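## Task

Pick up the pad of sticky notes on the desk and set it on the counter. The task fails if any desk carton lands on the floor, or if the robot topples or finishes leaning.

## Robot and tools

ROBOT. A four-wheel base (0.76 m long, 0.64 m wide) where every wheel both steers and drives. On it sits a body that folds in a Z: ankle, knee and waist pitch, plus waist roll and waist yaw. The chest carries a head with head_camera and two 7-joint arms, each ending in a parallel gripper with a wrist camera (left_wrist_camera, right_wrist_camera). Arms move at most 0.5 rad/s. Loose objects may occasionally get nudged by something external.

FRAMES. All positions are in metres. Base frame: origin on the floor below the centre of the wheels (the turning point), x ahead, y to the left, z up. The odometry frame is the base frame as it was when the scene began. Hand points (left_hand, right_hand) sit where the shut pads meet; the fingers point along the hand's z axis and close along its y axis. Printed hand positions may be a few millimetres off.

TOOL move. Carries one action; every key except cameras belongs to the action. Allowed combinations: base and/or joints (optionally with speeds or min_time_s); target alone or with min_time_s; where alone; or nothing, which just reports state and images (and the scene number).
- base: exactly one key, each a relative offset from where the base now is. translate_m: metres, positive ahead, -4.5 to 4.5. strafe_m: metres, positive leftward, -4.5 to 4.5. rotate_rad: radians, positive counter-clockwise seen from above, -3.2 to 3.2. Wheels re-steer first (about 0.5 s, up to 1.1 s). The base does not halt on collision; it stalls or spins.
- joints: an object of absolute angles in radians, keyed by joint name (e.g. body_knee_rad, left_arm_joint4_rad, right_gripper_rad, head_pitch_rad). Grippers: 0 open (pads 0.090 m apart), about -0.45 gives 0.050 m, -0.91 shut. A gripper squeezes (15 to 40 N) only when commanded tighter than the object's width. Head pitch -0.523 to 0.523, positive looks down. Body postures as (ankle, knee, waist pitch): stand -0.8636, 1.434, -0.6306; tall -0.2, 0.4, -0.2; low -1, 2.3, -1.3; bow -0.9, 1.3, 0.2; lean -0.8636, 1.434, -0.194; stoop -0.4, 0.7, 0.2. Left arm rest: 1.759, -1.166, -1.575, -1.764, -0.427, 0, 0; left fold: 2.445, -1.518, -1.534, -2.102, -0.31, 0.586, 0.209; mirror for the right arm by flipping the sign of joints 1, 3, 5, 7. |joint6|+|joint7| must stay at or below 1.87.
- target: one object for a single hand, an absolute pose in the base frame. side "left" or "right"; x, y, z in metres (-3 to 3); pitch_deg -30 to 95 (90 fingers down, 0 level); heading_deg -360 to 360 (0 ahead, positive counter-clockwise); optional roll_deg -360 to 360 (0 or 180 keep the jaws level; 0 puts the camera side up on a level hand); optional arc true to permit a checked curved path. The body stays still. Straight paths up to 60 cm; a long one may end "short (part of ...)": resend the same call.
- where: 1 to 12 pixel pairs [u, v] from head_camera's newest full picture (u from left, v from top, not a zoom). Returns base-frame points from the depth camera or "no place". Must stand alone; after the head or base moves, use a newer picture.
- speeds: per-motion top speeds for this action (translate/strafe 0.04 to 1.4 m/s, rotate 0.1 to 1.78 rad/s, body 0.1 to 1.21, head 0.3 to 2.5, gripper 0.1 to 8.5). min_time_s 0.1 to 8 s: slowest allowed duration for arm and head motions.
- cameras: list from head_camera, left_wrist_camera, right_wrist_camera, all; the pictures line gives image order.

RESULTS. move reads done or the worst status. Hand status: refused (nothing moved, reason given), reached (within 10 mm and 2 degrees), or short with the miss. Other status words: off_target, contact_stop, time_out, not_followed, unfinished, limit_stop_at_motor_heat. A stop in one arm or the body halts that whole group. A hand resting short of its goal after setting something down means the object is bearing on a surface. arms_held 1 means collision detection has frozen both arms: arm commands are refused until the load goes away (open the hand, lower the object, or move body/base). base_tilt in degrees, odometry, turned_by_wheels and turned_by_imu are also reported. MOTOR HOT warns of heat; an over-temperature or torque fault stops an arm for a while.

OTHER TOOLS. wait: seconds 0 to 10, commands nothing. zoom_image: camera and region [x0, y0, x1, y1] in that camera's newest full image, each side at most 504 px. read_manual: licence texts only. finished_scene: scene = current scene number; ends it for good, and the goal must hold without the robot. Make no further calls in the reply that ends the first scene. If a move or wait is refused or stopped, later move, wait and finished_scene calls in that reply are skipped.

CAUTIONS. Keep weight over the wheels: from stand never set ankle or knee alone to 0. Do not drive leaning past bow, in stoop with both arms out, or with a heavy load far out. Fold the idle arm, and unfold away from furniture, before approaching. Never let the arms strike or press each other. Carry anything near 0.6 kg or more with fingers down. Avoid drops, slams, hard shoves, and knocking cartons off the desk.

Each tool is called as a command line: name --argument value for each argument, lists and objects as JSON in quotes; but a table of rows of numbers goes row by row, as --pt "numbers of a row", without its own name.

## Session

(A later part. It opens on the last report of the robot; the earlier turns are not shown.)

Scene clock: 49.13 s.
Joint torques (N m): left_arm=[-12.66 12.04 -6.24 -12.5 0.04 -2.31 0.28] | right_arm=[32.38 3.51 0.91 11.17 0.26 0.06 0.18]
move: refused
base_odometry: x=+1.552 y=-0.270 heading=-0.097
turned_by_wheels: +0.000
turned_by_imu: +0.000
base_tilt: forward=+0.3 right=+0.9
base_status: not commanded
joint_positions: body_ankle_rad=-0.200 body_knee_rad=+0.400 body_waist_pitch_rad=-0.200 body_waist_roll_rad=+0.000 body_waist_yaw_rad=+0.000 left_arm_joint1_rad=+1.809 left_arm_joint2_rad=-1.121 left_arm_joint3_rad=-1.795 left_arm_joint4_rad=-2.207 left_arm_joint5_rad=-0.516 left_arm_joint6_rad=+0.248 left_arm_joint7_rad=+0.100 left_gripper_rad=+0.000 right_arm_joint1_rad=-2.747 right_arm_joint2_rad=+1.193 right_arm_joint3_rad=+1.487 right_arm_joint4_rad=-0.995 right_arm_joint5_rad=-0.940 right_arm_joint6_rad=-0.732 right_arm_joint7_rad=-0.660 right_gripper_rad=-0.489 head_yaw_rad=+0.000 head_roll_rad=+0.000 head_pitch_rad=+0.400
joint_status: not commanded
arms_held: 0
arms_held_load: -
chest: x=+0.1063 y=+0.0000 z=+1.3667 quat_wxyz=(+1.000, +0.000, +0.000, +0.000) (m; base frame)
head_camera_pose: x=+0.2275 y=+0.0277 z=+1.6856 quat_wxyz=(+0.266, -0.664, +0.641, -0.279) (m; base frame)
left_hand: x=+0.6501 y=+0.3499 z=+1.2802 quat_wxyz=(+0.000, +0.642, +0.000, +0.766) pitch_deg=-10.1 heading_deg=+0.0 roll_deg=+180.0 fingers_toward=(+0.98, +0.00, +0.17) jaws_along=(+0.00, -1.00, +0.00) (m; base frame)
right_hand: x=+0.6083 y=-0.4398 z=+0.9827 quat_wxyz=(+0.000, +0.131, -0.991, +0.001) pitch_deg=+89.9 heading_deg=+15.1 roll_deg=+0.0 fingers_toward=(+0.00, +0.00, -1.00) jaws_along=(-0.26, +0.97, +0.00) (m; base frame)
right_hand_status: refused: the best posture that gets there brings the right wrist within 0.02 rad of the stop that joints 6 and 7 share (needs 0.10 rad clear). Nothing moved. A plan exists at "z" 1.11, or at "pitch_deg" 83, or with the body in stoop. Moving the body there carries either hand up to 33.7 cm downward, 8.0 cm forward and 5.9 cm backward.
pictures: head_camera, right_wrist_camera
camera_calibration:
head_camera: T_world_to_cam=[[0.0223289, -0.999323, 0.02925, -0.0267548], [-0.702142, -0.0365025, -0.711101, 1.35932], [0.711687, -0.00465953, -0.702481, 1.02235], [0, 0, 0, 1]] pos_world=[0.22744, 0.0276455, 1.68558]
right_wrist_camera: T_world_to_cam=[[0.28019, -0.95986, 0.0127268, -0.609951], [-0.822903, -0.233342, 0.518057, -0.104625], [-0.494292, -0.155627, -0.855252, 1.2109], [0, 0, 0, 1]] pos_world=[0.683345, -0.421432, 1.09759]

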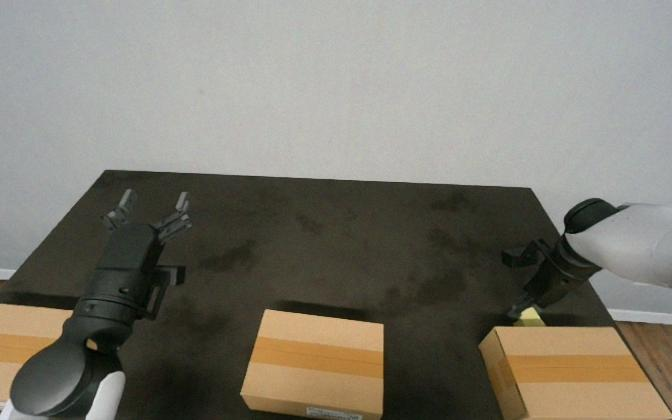

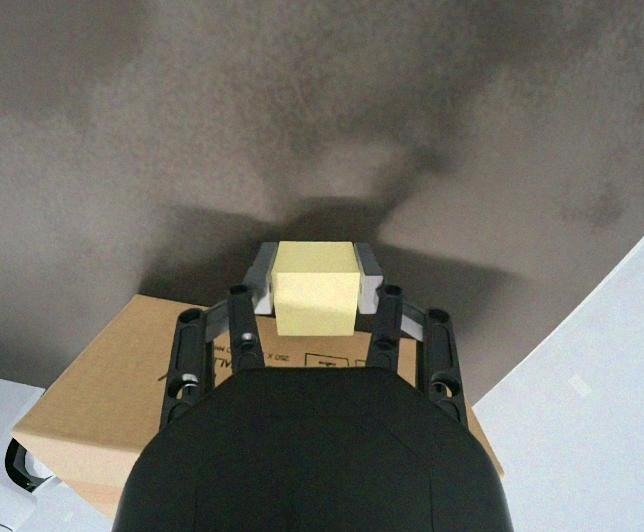

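move --target '{"side":"right","x":0.61,"y":-0.44,"z":1.1,"pitch_deg":89,"heading_deg":15,"roll_deg":0}'

move --target '{"side":"right","x":0.61,"y":-0.35,"z":1.2,"pitch_deg":78,"heading_deg":15,"roll_deg":0,"arc":true}' --cameras '["right_wrist_camera"]'

move --base '{"translate_m":-1.0}' --speeds '{"translate_m":0.8}' --joints '{"head_pitch_rad":0}'

move --base '{"rotate_rad":3.14}' --speeds '{"rotate_rad":1.4}' --cameras '["head_camera"]'

Scene clock: 51.77 s.
Joint torques (N m): left_arm=[-13.07 12.03 -6.19 -12.35 -0.04 -2.33 0.24] | right_arm=[32.98 7.68 0.8 12.15 -0.58 -0.33 -0.4]
move: done
base_odometry: x=+1.552 y=-0.270 heading=-0.097
turned_by_wheels: +0.000
turned_by_imu: +0.000
base_tilt: forward=+0.2 right=+0.8
base_status: not commanded
joint_positions: body_ankle_rad=-0.200 body_knee_rad=+0.400 body_waist_pitch_rad=-0.200 body_waist_roll_rad=+0.000 body_waist_yaw_rad=+0.000 left_arm_joint1_rad=+1.809 left_arm_joint2_rad=-1.121 left_arm_joint3_rad=-1.795 left_arm_joint4_rad=-2.207 left_arm_joint5_rad=-0.516 left_arm_joint6_rad=+0.248 left_arm_joint7_rad=+0.100 left_gripper_rad=+0.000 right_arm_joint1_rad=-2.485 right_arm_joint2_rad=+1.220 right_arm_joint3_rad=+1.414 right_arm_joint4_rad=-1.057 right_arm_joint5_rad=-1.080 right_arm_joint6_rad=-0.835 right_arm_joint7_rad=-0.857 right_gripper_rad=-0.489 head_yaw_rad=+0.000 head_roll_rad=+0.000 head_pitch_rad=+0.400
joint_status: not commanded
arms_held: 0
arms_held_load: -
chest: x=+0.1063 y=+0.0000 z=+1.3667 quat_wxyz=(+1.000, +0.000, +0.000, +0.000) (m; base frame)
head_camera_pose: x=+0.2275 y=+0.0276 z=+1.6856 quat_wxyz=(+0.266, -0.664, +0.641, -0.279) (m; base frame)
left_hand: x=+0.6501 y=+0.3499 z=+1.2802 quat_wxyz=(+0.000, +0.642, +0.000, +0.766) pitch_deg=-10.1 heading_deg=+0.0 roll_deg=+180.0 fingers_toward=(+0.98, +0.00, +0.17) jaws_along=(+0.00, -1.00, +0.00) (m; base frame)
right_hand: x=+0.6094 y=-0.4402 z=+1.0985 quat_wxyz=(-0.008, +0.130, -0.991, -0.002) pitch_deg=+89.0 heading_deg=+14.9 roll_deg=+0.0 fingers_toward=(+0.02, +0.01, -1.00) jaws_along=(-0.26, +0.97, +0.00) (m; base frame)
right_hand_status: reached (straight line, to end with the hand's camera side forward, planned for 0.9 s): 2 mm and 0.1 deg off.
pictures: none

Scene clock: 53.43 s.
Joint torques (N m): left_arm=[-12.47 11.73 -6.25 -12.49 0.04 -2.36 0.26] | right_arm=[28.16 7.86 2.4 12.6 0.54 0.18 0.29]
move: done
base_odometry: x=+1.552 y=-0.270 heading=-0.097
turned_by_wheels: +0.000
turned_by_imu: +0.000
base_tilt: forward=+0.2 right=+0.8
base_status: not commanded
joint_positions: body_ankle_rad=-0.200 body_knee_rad=+0.400 body_waist_pitch_rad=-0.200 body_waist_roll_rad=+0.000 body_waist_yaw_rad=+0.000 left_arm_joint1_rad=+1.809 left_arm_joint2_rad=-1.121 left_arm_joint3_rad=-1.795 left_arm_joint4_rad=-2.207 left_arm_joint5_rad=-0.516 left_arm_joint6_rad=+0.248 left_arm_joint7_rad=+0.100 left_gripper_rad=+0.000 right_arm_joint1_rad=-2.086 right_arm_joint2_rad=+1.319 right_arm_joint3_rad=+1.455 right_arm_joint4_rad=-1.433 right_arm_joint5_rad=-0.809 right_arm_joint6_rad=-0.834 right_arm_joint7_rad=-0.594 right_gripper_rad=-0.489 head_yaw_rad=+0.000 head_roll_rad=+0.000 head_pitch_rad=+0.400
joint_status: not commanded
arms_held: 0
arms_held_load: -
chest: x=+0.1063 y=+0.0000 z=+1.3667 quat_wxyz=(+1.000, +0.000, +0.000, +0.000) (m; base frame)
head_camera_pose: x=+0.2275 y=+0.0276 z=+1.6856 quat_wxyz=(+0.266, -0.664, +0.641, -0.279) (m; base frame)
left_hand: x=+0.6501 y=+0.3499 z=+1.2802 quat_wxyz=(+0.000, +0.642, +0.000, +0.766) pitch_deg=-10.1 heading_deg=+0.0 roll_deg=+180.0 fingers_toward=(+0.98, +0.00, +0.17) jaws_along=(+0.00, -1.00, +0.00) (m; base frame)
right_hand: x=+0.6091 y=-0.3502 z=+1.1982 quat_wxyz=(-0.102, +0.130, -0.986, -0.015) pitch_deg=+78.2 heading_deg=+15.6 roll_deg=+0.6 fingers_toward=(+0.20, +0.06, -0.98) jaws_along=(-0.26, +0.97, +0.00) (m; base frame)
right_hand_status: reached (straight line, to end with the hand's camera side forward, planned for 1.2 s): 2 mm and 0.2 deg off.
pictures: right_wrist_camera
camera_calibration:
right_wrist_camera: T_world_to_cam=[[0.275655, -0.961163, 0.0133982, -0.52552], [-0.908037, -0.255795, 0.33172, 0.0725775], [-0.31541, -0.103606, -0.943283, 1.42429], [0, 0, 0, 1]] pos_world=[0.66, -0.33898, 1.32647]

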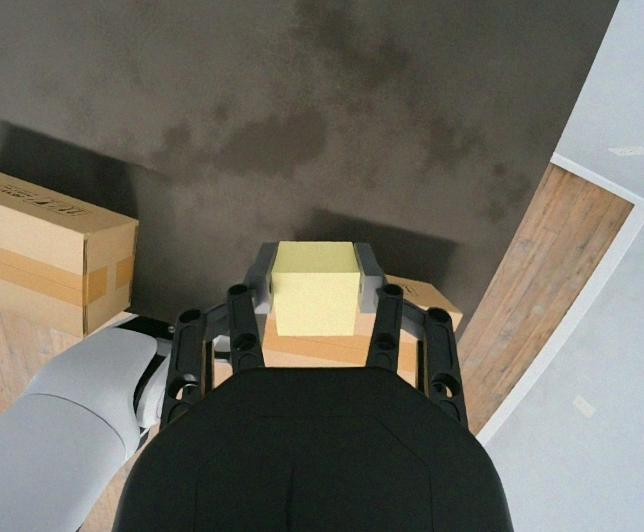

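Scene clock: 57.87 s.
Joint torques (N m): left_arm=[-13.43 11.9 -6.17 -12.48 0 -2.31 0.17] | right_arm=[26.89 8.44 2.45 12.89 0.65 0.4 -0.02]
move: done
base_odometry: x=+0.556 y=-0.174 heading=-0.098
turned_by_wheels: +0.000
turned_by_imu: +0.001
base_tilt: forward=+0.1 right=+0.9
base_status: done
joint_positions: body_ankle_rad=-0.200 body_knee_rad=+0.400 body_waist_pitch_rad=-0.200 body_waist_roll_rad=+0.000 body_waist_yaw_rad=+0.000 left_arm_joint1_rad=+1.810 left_arm_joint2_rad=-1.121 left_arm_joint3_rad=-1.795 left_arm_joint4_rad=-2.207 left_arm_joint5_rad=-0.516 left_arm_joint6_rad=+0.248 left_arm_joint7_rad=+0.100 left_gripper_rad=+0.000 right_arm_joint1_rad=-2.084 right_arm_joint2_rad=+1.319 right_arm_joint3_rad=+1.455 right_arm_joint4_rad=-1.433 right_arm_joint5_rad=-0.809 right_arm_joint6_rad=-0.834 right_arm_joint7_rad=-0.593 right_gripper_rad=-0.489 head_yaw_rad=+0.000 head_roll_rad=+0.000 head_pitch_rad=+0.000
joint_status: all done
arms_held: 0
arms_held_load: -
chest: x=+0.1058 y=+0.0000 z=+1.3668 quat_wxyz=(+1.000, +0.000, +0.000, +0.000) (m; base frame)
head_camera_pose: x=+0.1925 y=+0.0276 z=+1.7319 quat_wxyz=(+0.388, -0.595, +0.575, -0.406) (m; base frame)
left_hand: x=+0.6495 y=+0.3499 z=+1.2797 quat_wxyz=(+0.000, +0.643, +0.000, +0.766) pitch_deg=-10.0 heading_deg=+0.0 roll_deg=+180.0 fingers_toward=(+0.98, +0.00, +0.17) jaws_along=(+0.00, -1.00, +0.00) (m; base frame)
right_hand: x=+0.6090 y=-0.3504 z=+1.1997 quat_wxyz=(-0.103, +0.130, -0.986, -0.014) pitch_deg=+78.0 heading_deg=+15.2 roll_deg=+0.3 fingers_toward=(+0.20, +0.05, -0.98) jaws_along=(-0.26, +0.97, +0.00) (m; base frame)
pictures: none

Scene clock: 62.23 s.
Joint torques (N m): left_arm=[-13.57 11.7 -5.98 -12.84 0.07 -2.31 0.2] | right_arm=[27.34 6.83 2.16 12.67 0.44 0.1 -0.1]
move: done
base_odometry: x=+0.556 y=-0.174 heading=+3.042
turned_by_wheels: +3.140
turned_by_imu: +3.120
base_tilt: forward=+0.2 right=+0.9
base_status: done
joint_positions: body_ankle_rad=-0.200 body_knee_rad=+0.400 body_waist_pitch_rad=-0.200 body_waist_roll_rad=+0.000 body_waist_yaw_rad=+0.000 left_arm_joint1_rad=+1.811 left_arm_joint2_rad=-1.121 left_arm_joint3_rad=-1.796 left_arm_joint4_rad=-2.206 left_arm_joint5_rad=-0.516 left_arm_joint6_rad=+0.248 left_arm_joint7_rad=+0.101 left_gripper_rad=+0.000 right_arm_joint1_rad=-2.085 right_arm_joint2_rad=+1.321 right_arm_joint3_rad=+1.455 right_arm_joint4_rad=-1.433 right_arm_joint5_rad=-0.808 right_arm_joint6_rad=-0.834 right_arm_joint7_rad=-0.592 right_gripper_rad=-0.489 head_yaw_rad=+0.000 head_roll_rad=+0.000 head_pitch_rad=+0.000
joint_status: not commanded
arms_held: 0
arms_held_load: -
chest: x=+0.1060 y=+0.0000 z=+1.3668 quat_wxyz=(+1.000, +0.000, +0.000, +0.000) (m; base frame)
head_camera_pose: x=+0.1928 y=+0.0277 z=+1.7319 quat_wxyz=(+0.388, -0.595, +0.575, -0.406) (m; base frame)
left_hand: x=+0.6496 y=+0.3506 z=+1.2793 quat_wxyz=(+0.000, +0.643, +0.000, +0.766) pitch_deg=-10.0 heading_deg=+0.1 roll_deg=+180.0 fingers_toward=(+0.98, +0.00, +0.17) jaws_along=(+0.00, -1.00, +0.00) (m; base frame)
right_hand: x=+0.6096 y=-0.3500 z=+1.1993 quat_wxyz=(-0.103, +0.130, -0.986, -0.013) pitch_deg=+78.1 heading_deg=+14.8 roll_deg=-0.2 fingers_toward=(+0.20, +0.05, -0.98) jaws_along=(-0.26, +0.97, +0.00) (m; base frame)
pictures: head_camera
camera_calibration:
head_camera: T_world_to_cam=[[0.0095095, -0.999317, 0.035713, -0.0359563], [-0.369286, -0.0366996, -0.928591, 1.68039], [0.929267, -0.00435788, -0.369382, 0.460713], [0, 0, 0, 1]] pos_world=[0.19276, 0.0277455, 1.73186]

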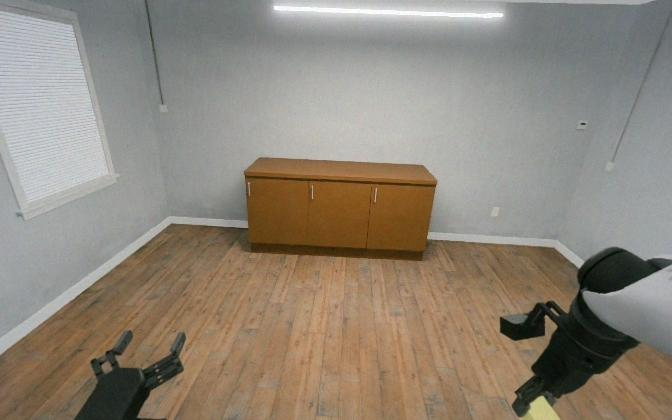

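move --pt "250 174" --pt "340 179" --pt "430 183" --pt "340 168" --pt "300 176"

Scene clock: 62.73 s.
Joint torques (N m): left_arm=[-13.46 11.47 -5.9 -12.94 0.1 -2.32 0.19] | right_arm=[27.29 6.91 2.27 12.55 0.42 0.01 -0.31]
base_odometry: x=+0.556 y=-0.174 heading=+3.042
turned_by_wheels: +0.000
turned_by_imu: +0.000
base_tilt: forward=+0.3 right=+0.9
where, head_camera: pixel (250, 174): x +3.005, y +0.798, z +0.929; pixel (340, 179): x +2.958, y -0.015, z +0.927; pixel (430, 183): x +2.982, y -0.827, z +0.914; pixel (340, 168): x +3.254, y -0.015, z +0.951; pixel (300, 176): x +3.004, y +0.347, z +0.927. By the robot's depth camera.
base_status: done
joint_positions: body_ankle_rad=-0.200 body_knee_rad=+0.400 body_waist_pitch_rad=-0.200 body_waist_roll_rad=+0.000 body_waist_yaw_rad=+0.000 left_arm_joint1_rad=+1.811 left_arm_joint2_rad=-1.121 left_arm_joint3_rad=-1.796 left_arm_joint4_rad=-2.206 left_arm_joint5_rad=-0.516 left_arm_joint6_rad=+0.248 left_arm_joint7_rad=+0.101 left_gripper_rad=+0.000 right_arm_joint1_rad=-2.085 right_arm_joint2_rad=+1.321 right_arm_joint3_rad=+1.455 right_arm_joint4_rad=-1.433 right_arm_joint5_rad=-0.808 right_arm_joint6_rad=-0.834 right_arm_joint7_rad=-0.592 right_gripper_rad=-0.489 head_yaw_rad=+0.000 head_roll_rad=+0.000 head_pitch_rad=+0.000
joint_status: not commanded
arms_held: 0
arms_held_load: -
chest: x=+0.1060 y=+0.0000 z=+1.3668 quat_wxyz=(+1.000, +0.000, +0.000, +0.000) (m; base frame)
head_camera_pose: x=+0.1928 y=+0.0277 z=+1.7319 quat_wxyz=(+0.388, -0.595, +0.575, -0.406) (m; base frame)
left_hand: x=+0.6496 y=+0.3506 z=+1.2793 quat_wxyz=(+0.000, +0.643, +0.000, +0.766) pitch_deg=-10.0 heading_deg=+0.1 roll_deg=+180.0 fingers_toward=(+0.98, +0.00, +0.17) jaws_along=(+0.00, -1.00, +0.00) (m; base frame)
right_hand: x=+0.6096 y=-0.3500 z=+1.1993 quat_wxyz=(-0.103, +0.130, -0.986, -0.013) pitch_deg=+78.1 heading_deg=+14.8 roll_deg=-0.2 fingers_toward=(+0.20, +0.05, -0.98) jaws_along=(-0.26, +0.97, +0.00) (m; base frame)
pictures: none

move --base '{"translate_m":2.46}' --speeds '{"translate_m":0.9}' --joints '{"head_pitch_rad":0.4}' --cameras '["head_camera"]'

move --pt "330 340" --pt "400 340" --pt "400 310" --pt "330 380"

Scene clock: 69.83 s.
Joint torques (N m): left_arm=[-12.68 11.85 -6.05 -12.6 0 -2.35 0.18] | right_arm=[26.98 6.79 2.27 12.73 0.43 0.26 -0.12]
move: done
base_odometry: x=-1.893 y=+0.059 heading=+3.048
turned_by_wheels: +0.006
turned_by_imu: +0.002
base_tilt: forward=+0.2 right=+0.8
base_status: done
joint_positions: body_ankle_rad=-0.200 body_knee_rad=+0.400 body_waist_pitch_rad=-0.200 body_waist_roll_rad=+0.000 body_waist_yaw_rad=+0.000 left_arm_joint1_rad=+1.809 left_arm_joint2_rad=-1.121 left_arm_joint3_rad=-1.796 left_arm_joint4_rad=-2.207 left_arm_joint5_rad=-0.516 left_arm_joint6_rad=+0.248 left_arm_joint7_rad=+0.101 left_gripper_rad=+0.000 right_arm_joint1_rad=-2.085 right_arm_joint2_rad=+1.321 right_arm_joint3_rad=+1.455 right_arm_joint4_rad=-1.433 right_arm_joint5_rad=-0.808 right_arm_joint6_rad=-0.834 right_arm_joint7_rad=-0.592 right_gripper_rad=-0.489 head_yaw_rad=+0.000 head_roll_rad=+0.000 head_pitch_rad=+0.400
joint_status: all done
arms_held: 0
arms_held_load: -
chest: x=+0.1062 y=+0.0000 z=+1.3667 quat_wxyz=(+1.000, +0.000, +0.000, +0.000) (m; base frame)
head_camera_pose: x=+0.2273 y=+0.0277 z=+1.6856 quat_wxyz=(+0.266, -0.664, +0.641, -0.279) (m; base frame)
left_hand: x=+0.6500 y=+0.3502 z=+1.2802 quat_wxyz=(+0.000, +0.642, +0.000, +0.766) pitch_deg=-10.1 heading_deg=+0.0 roll_deg=+180.0 fingers_toward=(+0.98, +0.00, +0.17) jaws_along=(+0.00, -1.00, +0.00) (m; base frame)
right_hand: x=+0.6095 y=-0.3502 z=+1.1990 quat_wxyz=(-0.103, +0.130, -0.986, -0.013) pitch_deg=+78.1 heading_deg=+14.9 roll_deg=-0.1 fingers_toward=(+0.20, +0.05, -0.98) jaws_along=(-0.26, +0.97, +0.00) (m; base frame)
pictures: head_camera
camera_calibration:
head_camera: T_world_to_cam=[[0.0224702, -0.99932, 0.0292496, -0.0267841], [-0.702137, -0.0366015, -0.711101, 1.35925], [0.711687, -0.00455862, -0.702482, 1.02242], [0, 0, 0, 1]] pos_world=[0.22734, 0.0276455, 1.68558]

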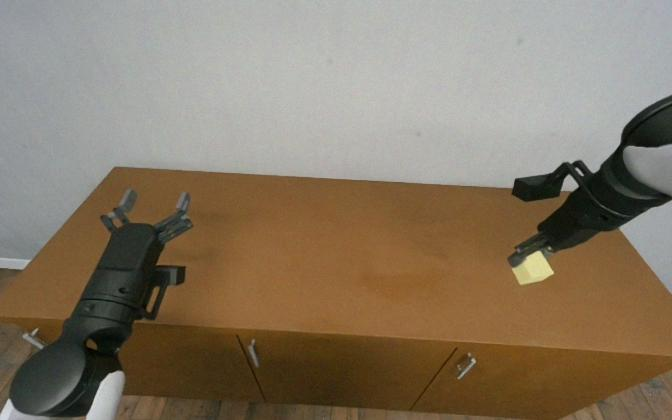

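Scene clock: 69.83 s.
Joint torques (N m): left_arm=[-12.68 11.85 -6.05 -12.6 0 -2.35 0.18] | right_arm=[26.98 6.79 2.27 12.73 0.43 0.26 -0.12]
base_odometry: x=-1.893 y=+0.059 heading=+3.048
turned_by_wheels: +0.000
turned_by_imu: +0.000
base_tilt: forward=+0.2 right=+0.8
where, head_camera: pixel (330, 340): x +0.598, y +0.026, z +0.824; pixel (400, 340): x +0.571, y -0.147, z +0.901; pixel (400, 310): x +0.643, y -0.153, z +0.918; pixel (330, 380): x +0.600, y +0.020, z +0.499. By the robot's depth camera.
base_status: done
joint_positions: body_ankle_rad=-0.200 body_knee_rad=+0.400 body_waist_pitch_rad=-0.200 body_waist_roll_rad=+0.000 body_waist_yaw_rad=+0.000 left_arm_joint1_rad=+1.809 left_arm_joint2_rad=-1.121 left_arm_joint3_rad=-1.796 left_arm_joint4_rad=-2.207 left_arm_joint5_rad=-0.516 left_arm_joint6_rad=+0.248 left_arm_joint7_rad=+0.101 left_gripper_rad=+0.000 right_arm_joint1_rad=-2.085 right_arm_joint2_rad=+1.321 right_arm_joint3_rad=+1.455 right_arm_joint4_rad=-1.433 right_arm_joint5_rad=-0.808 right_arm_joint6_rad=-0.834 right_arm_joint7_rad=-0.592 right_gripper_rad=-0.489 head_yaw_rad=+0.000 head_roll_rad=+0.000 head_pitch_rad=+0.400
joint_status: all done
arms_held: 0
arms_held_load: -
chest: x=+0.1062 y=+0.0000 z=+1.3667 quat_wxyz=(+1.000, +0.000, +0.000, +0.000) (m; base frame)
head_camera_pose: x=+0.2273 y=+0.0277 z=+1.6856 quat_wxyz=(+0.266, -0.664, +0.641, -0.279) (m; base frame)
left_hand: x=+0.6500 y=+0.3502 z=+1.2802 quat_wxyz=(+0.000, +0.642, +0.000, +0.766) pitch_deg=-10.1 heading_deg=+0.0 roll_deg=+180.0 fingers_toward=(+0.98, +0.00, +0.17) jaws_along=(+0.00, -1.00, +0.00) (m; base frame)
right_hand: x=+0.6095 y=-0.3502 z=+1.1990 quat_wxyz=(-0.103, +0.130, -0.986, -0.013) pitch_deg=+78.1 heading_deg=+14.9 roll_deg=-0.1 fingers_toward=(+0.20, +0.05, -0.98) jaws_along=(-0.26, +0.97, +0.00) (m; base frame)
pictures: none

move --base '{"translate_m":0.13}'

move --target '{"side":"right","x":0.6,"y":-0.35,"z":0.965,"pitch_deg":90,"heading_deg":15,"roll_deg":0,"arc":true}'

move --target '{"side":"right","x":0.6,"y":-0.35,"z":0.947,"pitch_deg":90,"heading_deg":15,"roll_deg":0}' --cameras '["head_camera","right_wrist_camera"]'

zoom_image --camera "head_camera" --region '[430, 240, 600, 360]'

Scene clock: 72.83 s.
Joint torques (N m): left_arm=[-12.78 12.12 -6.11 -12.59 -0.02 -2.36 0.24] | right_arm=[27.51 7.19 2.24 12.44 0.4 0.3 -0.06]
move: done
base_odometry: x=-2.022 y=+0.070 heading=+3.048
turned_by_wheels: +0.001
turned_by_imu: +0.000
base_tilt: forward=+0.2 right=+0.8
base_status: done
joint_positions: body_ankle_rad=-0.200 body_knee_rad=+0.400 body_waist_pitch_rad=-0.200 body_waist_roll_rad=+0.000 body_waist_yaw_rad=+0.000 left_arm_joint1_rad=+1.809 left_arm_joint2_rad=-1.121 left_arm_joint3_rad=-1.796 left_arm_joint4_rad=-2.207 left_arm_joint5_rad=-0.516 left_arm_joint6_rad=+0.248 left_arm_joint7_rad=+0.101 left_gripper_rad=+0.000 right_arm_joint1_rad=-2.085 right_arm_joint2_rad=+1.321 right_arm_joint3_rad=+1.455 right_arm_joint4_rad=-1.433 right_arm_joint5_rad=-0.808 right_arm_joint6_rad=-0.834 right_arm_joint7_rad=-0.592 right_gripper_rad=-0.489 head_yaw_rad=+0.000 head_roll_rad=+0.000 head_pitch_rad=+0.400
joint_status: not commanded
arms_held: 0
arms_held_load: -
chest: x=+0.1064 y=+0.0000 z=+1.3667 quat_wxyz=(+1.000, +0.000, +0.000, +0.000) (m; base frame)
head_camera_pose: x=+0.2276 y=+0.0277 z=+1.6856 quat_wxyz=(+0.266, -0.664, +0.641, -0.279) (m; base frame)
left_hand: x=+0.6501 y=+0.3501 z=+1.2800 quat_wxyz=(+0.000, +0.643, +0.000, +0.766) pitch_deg=-10.0 heading_deg=+0.0 roll_deg=+180.0 fingers_toward=(+0.98, +0.00, +0.17) jaws_along=(+0.00, -1.00, +0.00) (m; base frame)
right_hand: x=+0.6096 y=-0.3501 z=+1.1987 quat_wxyz=(-0.102, +0.130, -0.986, -0.013) pitch_deg=+78.2 heading_deg=+14.9 roll_deg=-0.1 fingers_toward=(+0.20, +0.05, -0.98) jaws_along=(-0.26, +0.97, +0.00) (m; base frame)
pictures: none

Scene clock: 74.90 s.
Joint torques (N m): left_arm=[-12.49 12.17 -6.08 -12.61 -0.16 -2.36 0.26] | right_arm=[32.97 4.63 0.92 10.35 0.25 -0.4 0.2]
move: done
base_odometry: x=-2.022 y=+0.070 heading=+3.048
turned_by_wheels: +0.000
turned_by_imu: +0.000
base_tilt: forward=+0.2 right=+0.8
base_status: not commanded
joint_positions: body_ankle_rad=-0.200 body_knee_rad=+0.400 body_waist_pitch_rad=-0.200 body_waist_roll_rad=+0.000 body_waist_yaw_rad=+0.000 left_arm_joint1_rad=+1.809 left_arm_joint2_rad=-1.121 left_arm_joint3_rad=-1.796 left_arm_joint4_rad=-2.207 left_arm_joint5_rad=-0.516 left_arm_joint6_rad=+0.248 left_arm_joint7_rad=+0.101 left_gripper_rad=+0.000 right_arm_joint1_rad=-2.694 right_arm_joint2_rad=+1.348 right_arm_joint3_rad=+1.518 right_arm_joint4_rad=-1.210 right_arm_joint5_rad=-0.658 right_arm_joint6_rad=-0.705 right_arm_joint7_rad=-0.411 right_gripper_rad=-0.489 head_yaw_rad=+0.000 head_roll_rad=+0.000 head_pitch_rad=+0.400
joint_status: not commanded
arms_held: 0
arms_held_load: -
chest: x=+0.1064 y=+0.0000 z=+1.3667 quat_wxyz=(+1.000, +0.000, +0.000, +0.000) (m; base frame)
head_camera_pose: x=+0.2275 y=+0.0277 z=+1.6856 quat_wxyz=(+0.266, -0.664, +0.641, -0.279) (m; base frame)
left_hand: x=+0.6501 y=+0.3501 z=+1.2800 quat_wxyz=(+0.000, +0.643, +0.000, +0.766) pitch_deg=-10.0 heading_deg=+0.0 roll_deg=+180.0 fingers_toward=(+0.98, +0.00, +0.17) jaws_along=(+0.00, -1.00, +0.00) (m; base frame)
right_hand: x=+0.5996 y=-0.3507 z=+0.9649 quat_wxyz=(+0.000, +0.130, -0.991, -0.001) pitch_deg=+89.9 heading_deg=+15.0 roll_deg=+0.0 fingers_toward=(+0.00, +0.00, -1.00) jaws_along=(-0.26, +0.97, +0.00) (m; base frame)
right_hand_status: reached (straight line, to end with the hand's camera side forward, planned for 1.6 s): 1 mm and 0.1 deg off.
pictures: none

Scene clock: 75.77 s.
Joint torques (N m): left_arm=[-12.6 11.9 -6.17 -12.64 -0.06 -2.24 0.21] | right_arm=[33.61 2.81 0.91 10.29 0.58 0.04 0.16]
move: done
base_odometry: x=-2.022 y=+0.070 heading=+3.048
turned_by_wheels: +0.000
turned_by_imu: +0.000
base_tilt: forward=+0.2 right=+0.8
base_status: not commanded
joint_positions: body_ankle_rad=-0.200 body_knee_rad=+0.400 body_waist_pitch_rad=-0.200 body_waist_roll_rad=+0.000 body_waist_yaw_rad=+0.000 left_arm_joint1_rad=+1.809 left_arm_joint2_rad=-1.121 left_arm_joint3_rad=-1.796 left_arm_joint4_rad=-2.207 left_arm_joint5_rad=-0.516 left_arm_joint6_rad=+0.248 left_arm_joint7_rad=+0.101 left_gripper_rad=+0.000 right_arm_joint1_rad=-2.743 right_arm_joint2_rad=+1.348 right_arm_joint3_rad=+1.525 right_arm_joint4_rad=-1.185 right_arm_joint5_rad=-0.647 right_arm_joint6_rad=-0.687 right_arm_joint7_rad=-0.397 right_gripper_rad=-0.489 head_yaw_rad=+0.000 head_roll_rad=+0.000 head_pitch_rad=+0.400
joint_status: not commanded
arms_held: 0
arms_held_load: -
chest: x=+0.1064 y=+0.0000 z=+1.3667 quat_wxyz=(+1.000, +0.000, +0.000, +0.000) (m; base frame)
head_camera_pose: x=+0.2275 y=+0.0277 z=+1.6856 quat_wxyz=(+0.266, -0.664, +0.641, -0.279) (m; base frame)
left_hand: x=+0.6501 y=+0.3501 z=+1.2800 quat_wxyz=(+0.000, +0.643, +0.000, +0.766) pitch_deg=-10.0 heading_deg=+0.0 roll_deg=+180.0 fingers_toward=(+0.98, +0.00, +0.17) jaws_along=(+0.00, -1.00, +0.00) (m; base frame)
right_hand: x=+0.5991 y=-0.3504 z=+0.9468 quat_wxyz=(+0.001, +0.130, -0.991, +0.000) pitch_deg=+89.9 heading_deg=+15.0 roll_deg=+0.0 fingers_toward=(+0.00, +0.00, -1.00) jaws_along=(-0.26, +0.97, +0.00) (m; base frame)
right_hand_status: reached (straight line, to end with the hand's camera side forward, planned for 0.4 s): 1 mm and 0.1 deg off.
pictures: head_camera, right_wrist_camera
camera_calibration:
head_camera: T_world_to_cam=[[0.0224702, -0.99932, 0.0292496, -0.0267886], [-0.702137, -0.0366015, -0.711101, 1.35939], [0.711687, -0.00455862, -0.702482, 1.02228], [0, 0, 0, 1]] pos_world=[0.22754, 0.0276455, 1.68558]
right_wrist_camera: T_world_to_cam=[[0.278365, -0.960411, 0.0111413, -0.518854], [-0.822368, -0.23233, 0.519359, -0.0739315], [-0.496209, -0.153734, -0.854484, 1.19067], [0, 0, 0, 1]] pos_world=[0.674451, -0.332444, 1.06158]

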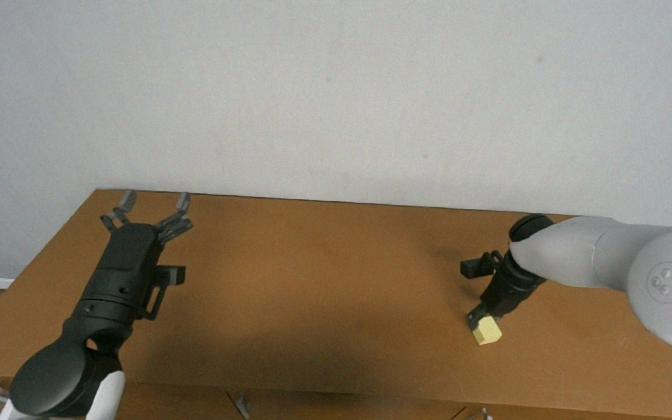

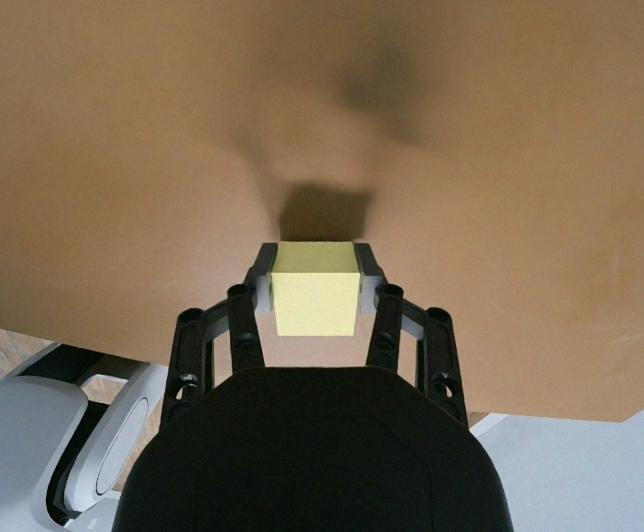

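Scaled by 2.965.

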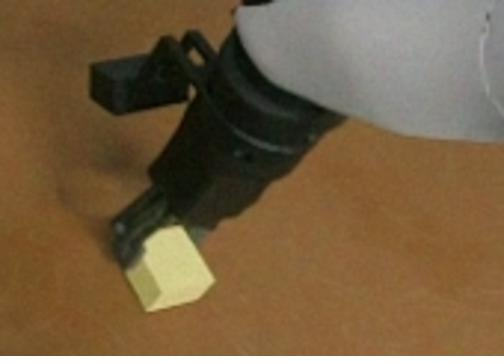

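move --target '{"side":"right","x":0.6,"y":-0.35,"z":0.939,"pitch_deg":90,"heading_deg":15,"roll_deg":0}'

Scene clock: 77.07 s.
Joint torques (N m): left_arm=[-12.31 12.04 -6.14 -12.63 0.08 -2.36 0.18] | right_arm=[30.25 3.44 1.15 9.22 0.67 0.37 0.25]
move: done
base_odometry: x=-2.022 y=+0.070 heading=+3.048
turned_by_wheels: +0.000
turned_by_imu: +0.000
base_tilt: forward=+0.2 right=+0.9
base_status: not commanded
joint_positions: body_ankle_rad=-0.200 body_knee_rad=+0.400 body_waist_pitch_rad=-0.200 body_waist_roll_rad=+0.000 body_waist_yaw_rad=+0.000 left_arm_joint1_rad=+1.809 left_arm_joint2_rad=-1.121 left_arm_joint3_rad=-1.796 left_arm_joint4_rad=-2.207 left_arm_joint5_rad=-0.516 left_arm_joint6_rad=+0.248 left_arm_joint7_rad=+0.101 left_gripper_rad=+0.000 right_arm_joint1_rad=-2.758 right_arm_joint2_rad=+1.348 right_arm_joint3_rad=+1.527 right_arm_joint4_rad=-1.172 right_arm_joint5_rad=-0.642 right_arm_joint6_rad=-0.679 right_arm_joint7_rad=-0.391 right_gripper_rad=-0.489 head_yaw_rad=+0.000 head_roll_rad=+0.000 head_pitch_rad=+0.400
joint_status: not commanded
arms_held: 0
arms_held_load: -
chest: x=+0.1063 y=+0.0000 z=+1.3667 quat_wxyz=(+1.000, +0.000, +0.000, +0.000) (m; base frame)
head_camera_pose: x=+0.2275 y=+0.0277 z=+1.6856 quat_wxyz=(+0.266, -0.664, +0.641, -0.279) (m; base frame)
left_hand: x=+0.6501 y=+0.3501 z=+1.2800 quat_wxyz=(+0.000, +0.643, +0.000, +0.766) pitch_deg=-10.0 heading_deg=+0.0 roll_deg=+180.0 fingers_toward=(+0.98, +0.00, +0.17) jaws_along=(+0.00, -1.00, +0.00) (m; base frame)
right_hand: x=+0.6022 y=-0.3508 z=+0.9424 quat_wxyz=(-0.002, +0.130, -0.991, +0.001) pitch_deg=+89.7 heading_deg=+15.0 roll_deg=+0.0 fingers_toward=(+0.00, +0.00, -1.00) jaws_along=(-0.26, +0.97, +0.00) (m; base frame)
right_hand_status: reached (straight line, to end with the hand's camera side forward, planned for 0.3 s): 4 mm and 0.3 deg off.
pictures: none

Resting.

move --joints '{"right_gripper_rad":-0.15}'

move --target '{"side":"right","x":0.6,"y":-0.35,"z":1.06,"pitch_deg":90,"heading_deg":15,"roll_deg":0}' --cameras '["head_camera"]'

Scene clock: 79.13 s.
Joint torques (N m): left_arm=[-12.64 11.9 -6.14 -12.56 -0.06 -2.34 0.21] | right_arm=[33.5 2.48 0.8 9.8 0.36 0.01 0.21]
move: done
base_odometry: x=-2.022 y=+0.070 heading=+3.048
turned_by_wheels: +0.000
turned_by_imu: +0.000
base_tilt: forward=+0.2 right=+0.8
base_status: not commanded
joint_positions: body_ankle_rad=-0.200 body_knee_rad=+0.400 body_waist_pitch_rad=-0.200 body_waist_roll_rad=+0.000 body_waist_yaw_rad=+0.000 left_arm_joint1_rad=+1.809 left_arm_joint2_rad=-1.121 left_arm_joint3_rad=-1.796 left_arm_joint4_rad=-2.207 left_arm_joint5_rad=-0.516 left_arm_joint6_rad=+0.248 left_arm_joint7_rad=+0.101 left_gripper_rad=+0.000 right_arm_joint1_rad=-2.764 right_arm_joint2_rad=+1.348 right_arm_joint3_rad=+1.528 right_arm_joint4_rad=-1.172 right_arm_joint5_rad=-0.642 right_arm_joint6_rad=-0.678 right_arm_joint7_rad=-0.391 right_gripper_rad=-0.151 head_yaw_rad=+0.000 head_roll_rad=+0.000 head_pitch_rad=+0.400
joint_status: all done
arms_held: 0
arms_held_load: -
chest: x=+0.1063 y=+0.0000 z=+1.3667 quat_wxyz=(+1.000, +0.000, +0.000, +0.000) (m; base frame)
head_camera_pose: x=+0.2275 y=+0.0277 z=+1.6856 quat_wxyz=(+0.266, -0.664, +0.641, -0.279) (m; base frame)
left_hand: x=+0.6501 y=+0.3501 z=+1.2800 quat_wxyz=(+0.000, +0.643, +0.000, +0.766) pitch_deg=-10.0 heading_deg=+0.0 roll_deg=+180.0 fingers_toward=(+0.98, +0.00, +0.17) jaws_along=(+0.00, -1.00, +0.00) (m; base frame)
right_hand: x=+0.6001 y=-0.3504 z=+0.9397 quat_wxyz=(+0.000, +0.131, -0.991, +0.000) pitch_deg=+90.0 heading_deg=+15.0 roll_deg=+0.0 fingers_toward=(+0.00, +0.00, -1.00) jaws_along=(-0.26, +0.97, +0.00) (m; base frame)
pictures: none

Scene clock: 80.57 s.
Joint torques (N m): left_arm=[-12.68 11.72 -6.27 -12.56 0.01 -2.31 0.15] | right_arm=[32.12 5.39 0.94 10.73 -0.61 -0.42 -0.32]
move: done
base_odometry: x=-2.022 y=+0.070 heading=+3.048
turned_by_wheels: +0.000
turned_by_imu: +0.000
base_tilt: forward=+0.2 right=+0.8
base_status: not commanded
joint_positions: body_ankle_rad=-0.200 body_knee_rad=+0.400 body_waist_pitch_rad=-0.200 body_waist_roll_rad=+0.000 body_waist_yaw_rad=+0.000 left_arm_joint1_rad=+1.809 left_arm_joint2_rad=-1.121 left_arm_joint3_rad=-1.796 left_arm_joint4_rad=-2.207 left_arm_joint5_rad=-0.516 left_arm_joint6_rad=+0.248 left_arm_joint7_rad=+0.101 left_gripper_rad=+0.000 right_arm_joint1_rad=-2.472 right_arm_joint2_rad=+1.357 right_arm_joint3_rad=+1.495 right_arm_joint4_rad=-1.273 right_arm_joint5_rad=-0.749 right_arm_joint6_rad=-0.837 right_arm_joint7_rad=-0.525 right_gripper_rad=-0.150 head_yaw_rad=+0.000 head_roll_rad=+0.000 head_pitch_rad=+0.400
joint_status: not commanded
arms_held: 0
arms_held_load: -
chest: x=+0.1063 y=+0.0000 z=+1.3667 quat_wxyz=(+1.000, +0.000, +0.000, +0.000) (m; base frame)
head_camera_pose: x=+0.2275 y=+0.0277 z=+1.6856 quat_wxyz=(+0.266, -0.664, +0.641, -0.279) (m; base frame)
left_hand: x=+0.6501 y=+0.3501 z=+1.2800 quat_wxyz=(+0.000, +0.643, +0.000, +0.766) pitch_deg=-10.0 heading_deg=+0.0 roll_deg=+180.0 fingers_toward=(+0.98, +0.00, +0.17) jaws_along=(+0.00, -1.00, +0.00) (m; base frame)
right_hand: x=+0.5998 y=-0.3501 z=+1.0591 quat_wxyz=(+0.000, +0.130, -0.992, -0.001) pitch_deg=+89.9 heading_deg=+14.9 roll_deg=+0.0 fingers_toward=(+0.00, +0.00, -1.00) jaws_along=(-0.26, +0.97, +0.00) (m; base frame)
right_hand_status: reached (straight line, to end with the hand's camera side forward, planned for 0.9 s): 1 mm and 0.1 deg off.
pictures: head_camera
camera_calibration:
head_camera: T_world_to_cam=[[0.0224021, -0.999319, 0.0293227, -0.0268965], [-0.702139, -0.0366056, -0.711098, 1.35939], [0.711687, -0.00465859, -0.702481, 1.02228], [0, 0, 0, 1]] pos_world=[0.22754, 0.0276454, 1.68558]

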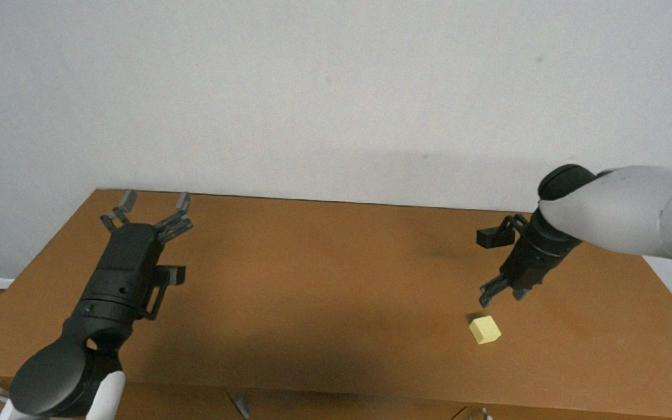

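finished_scene --scene 3

The scene is finished: the task was done.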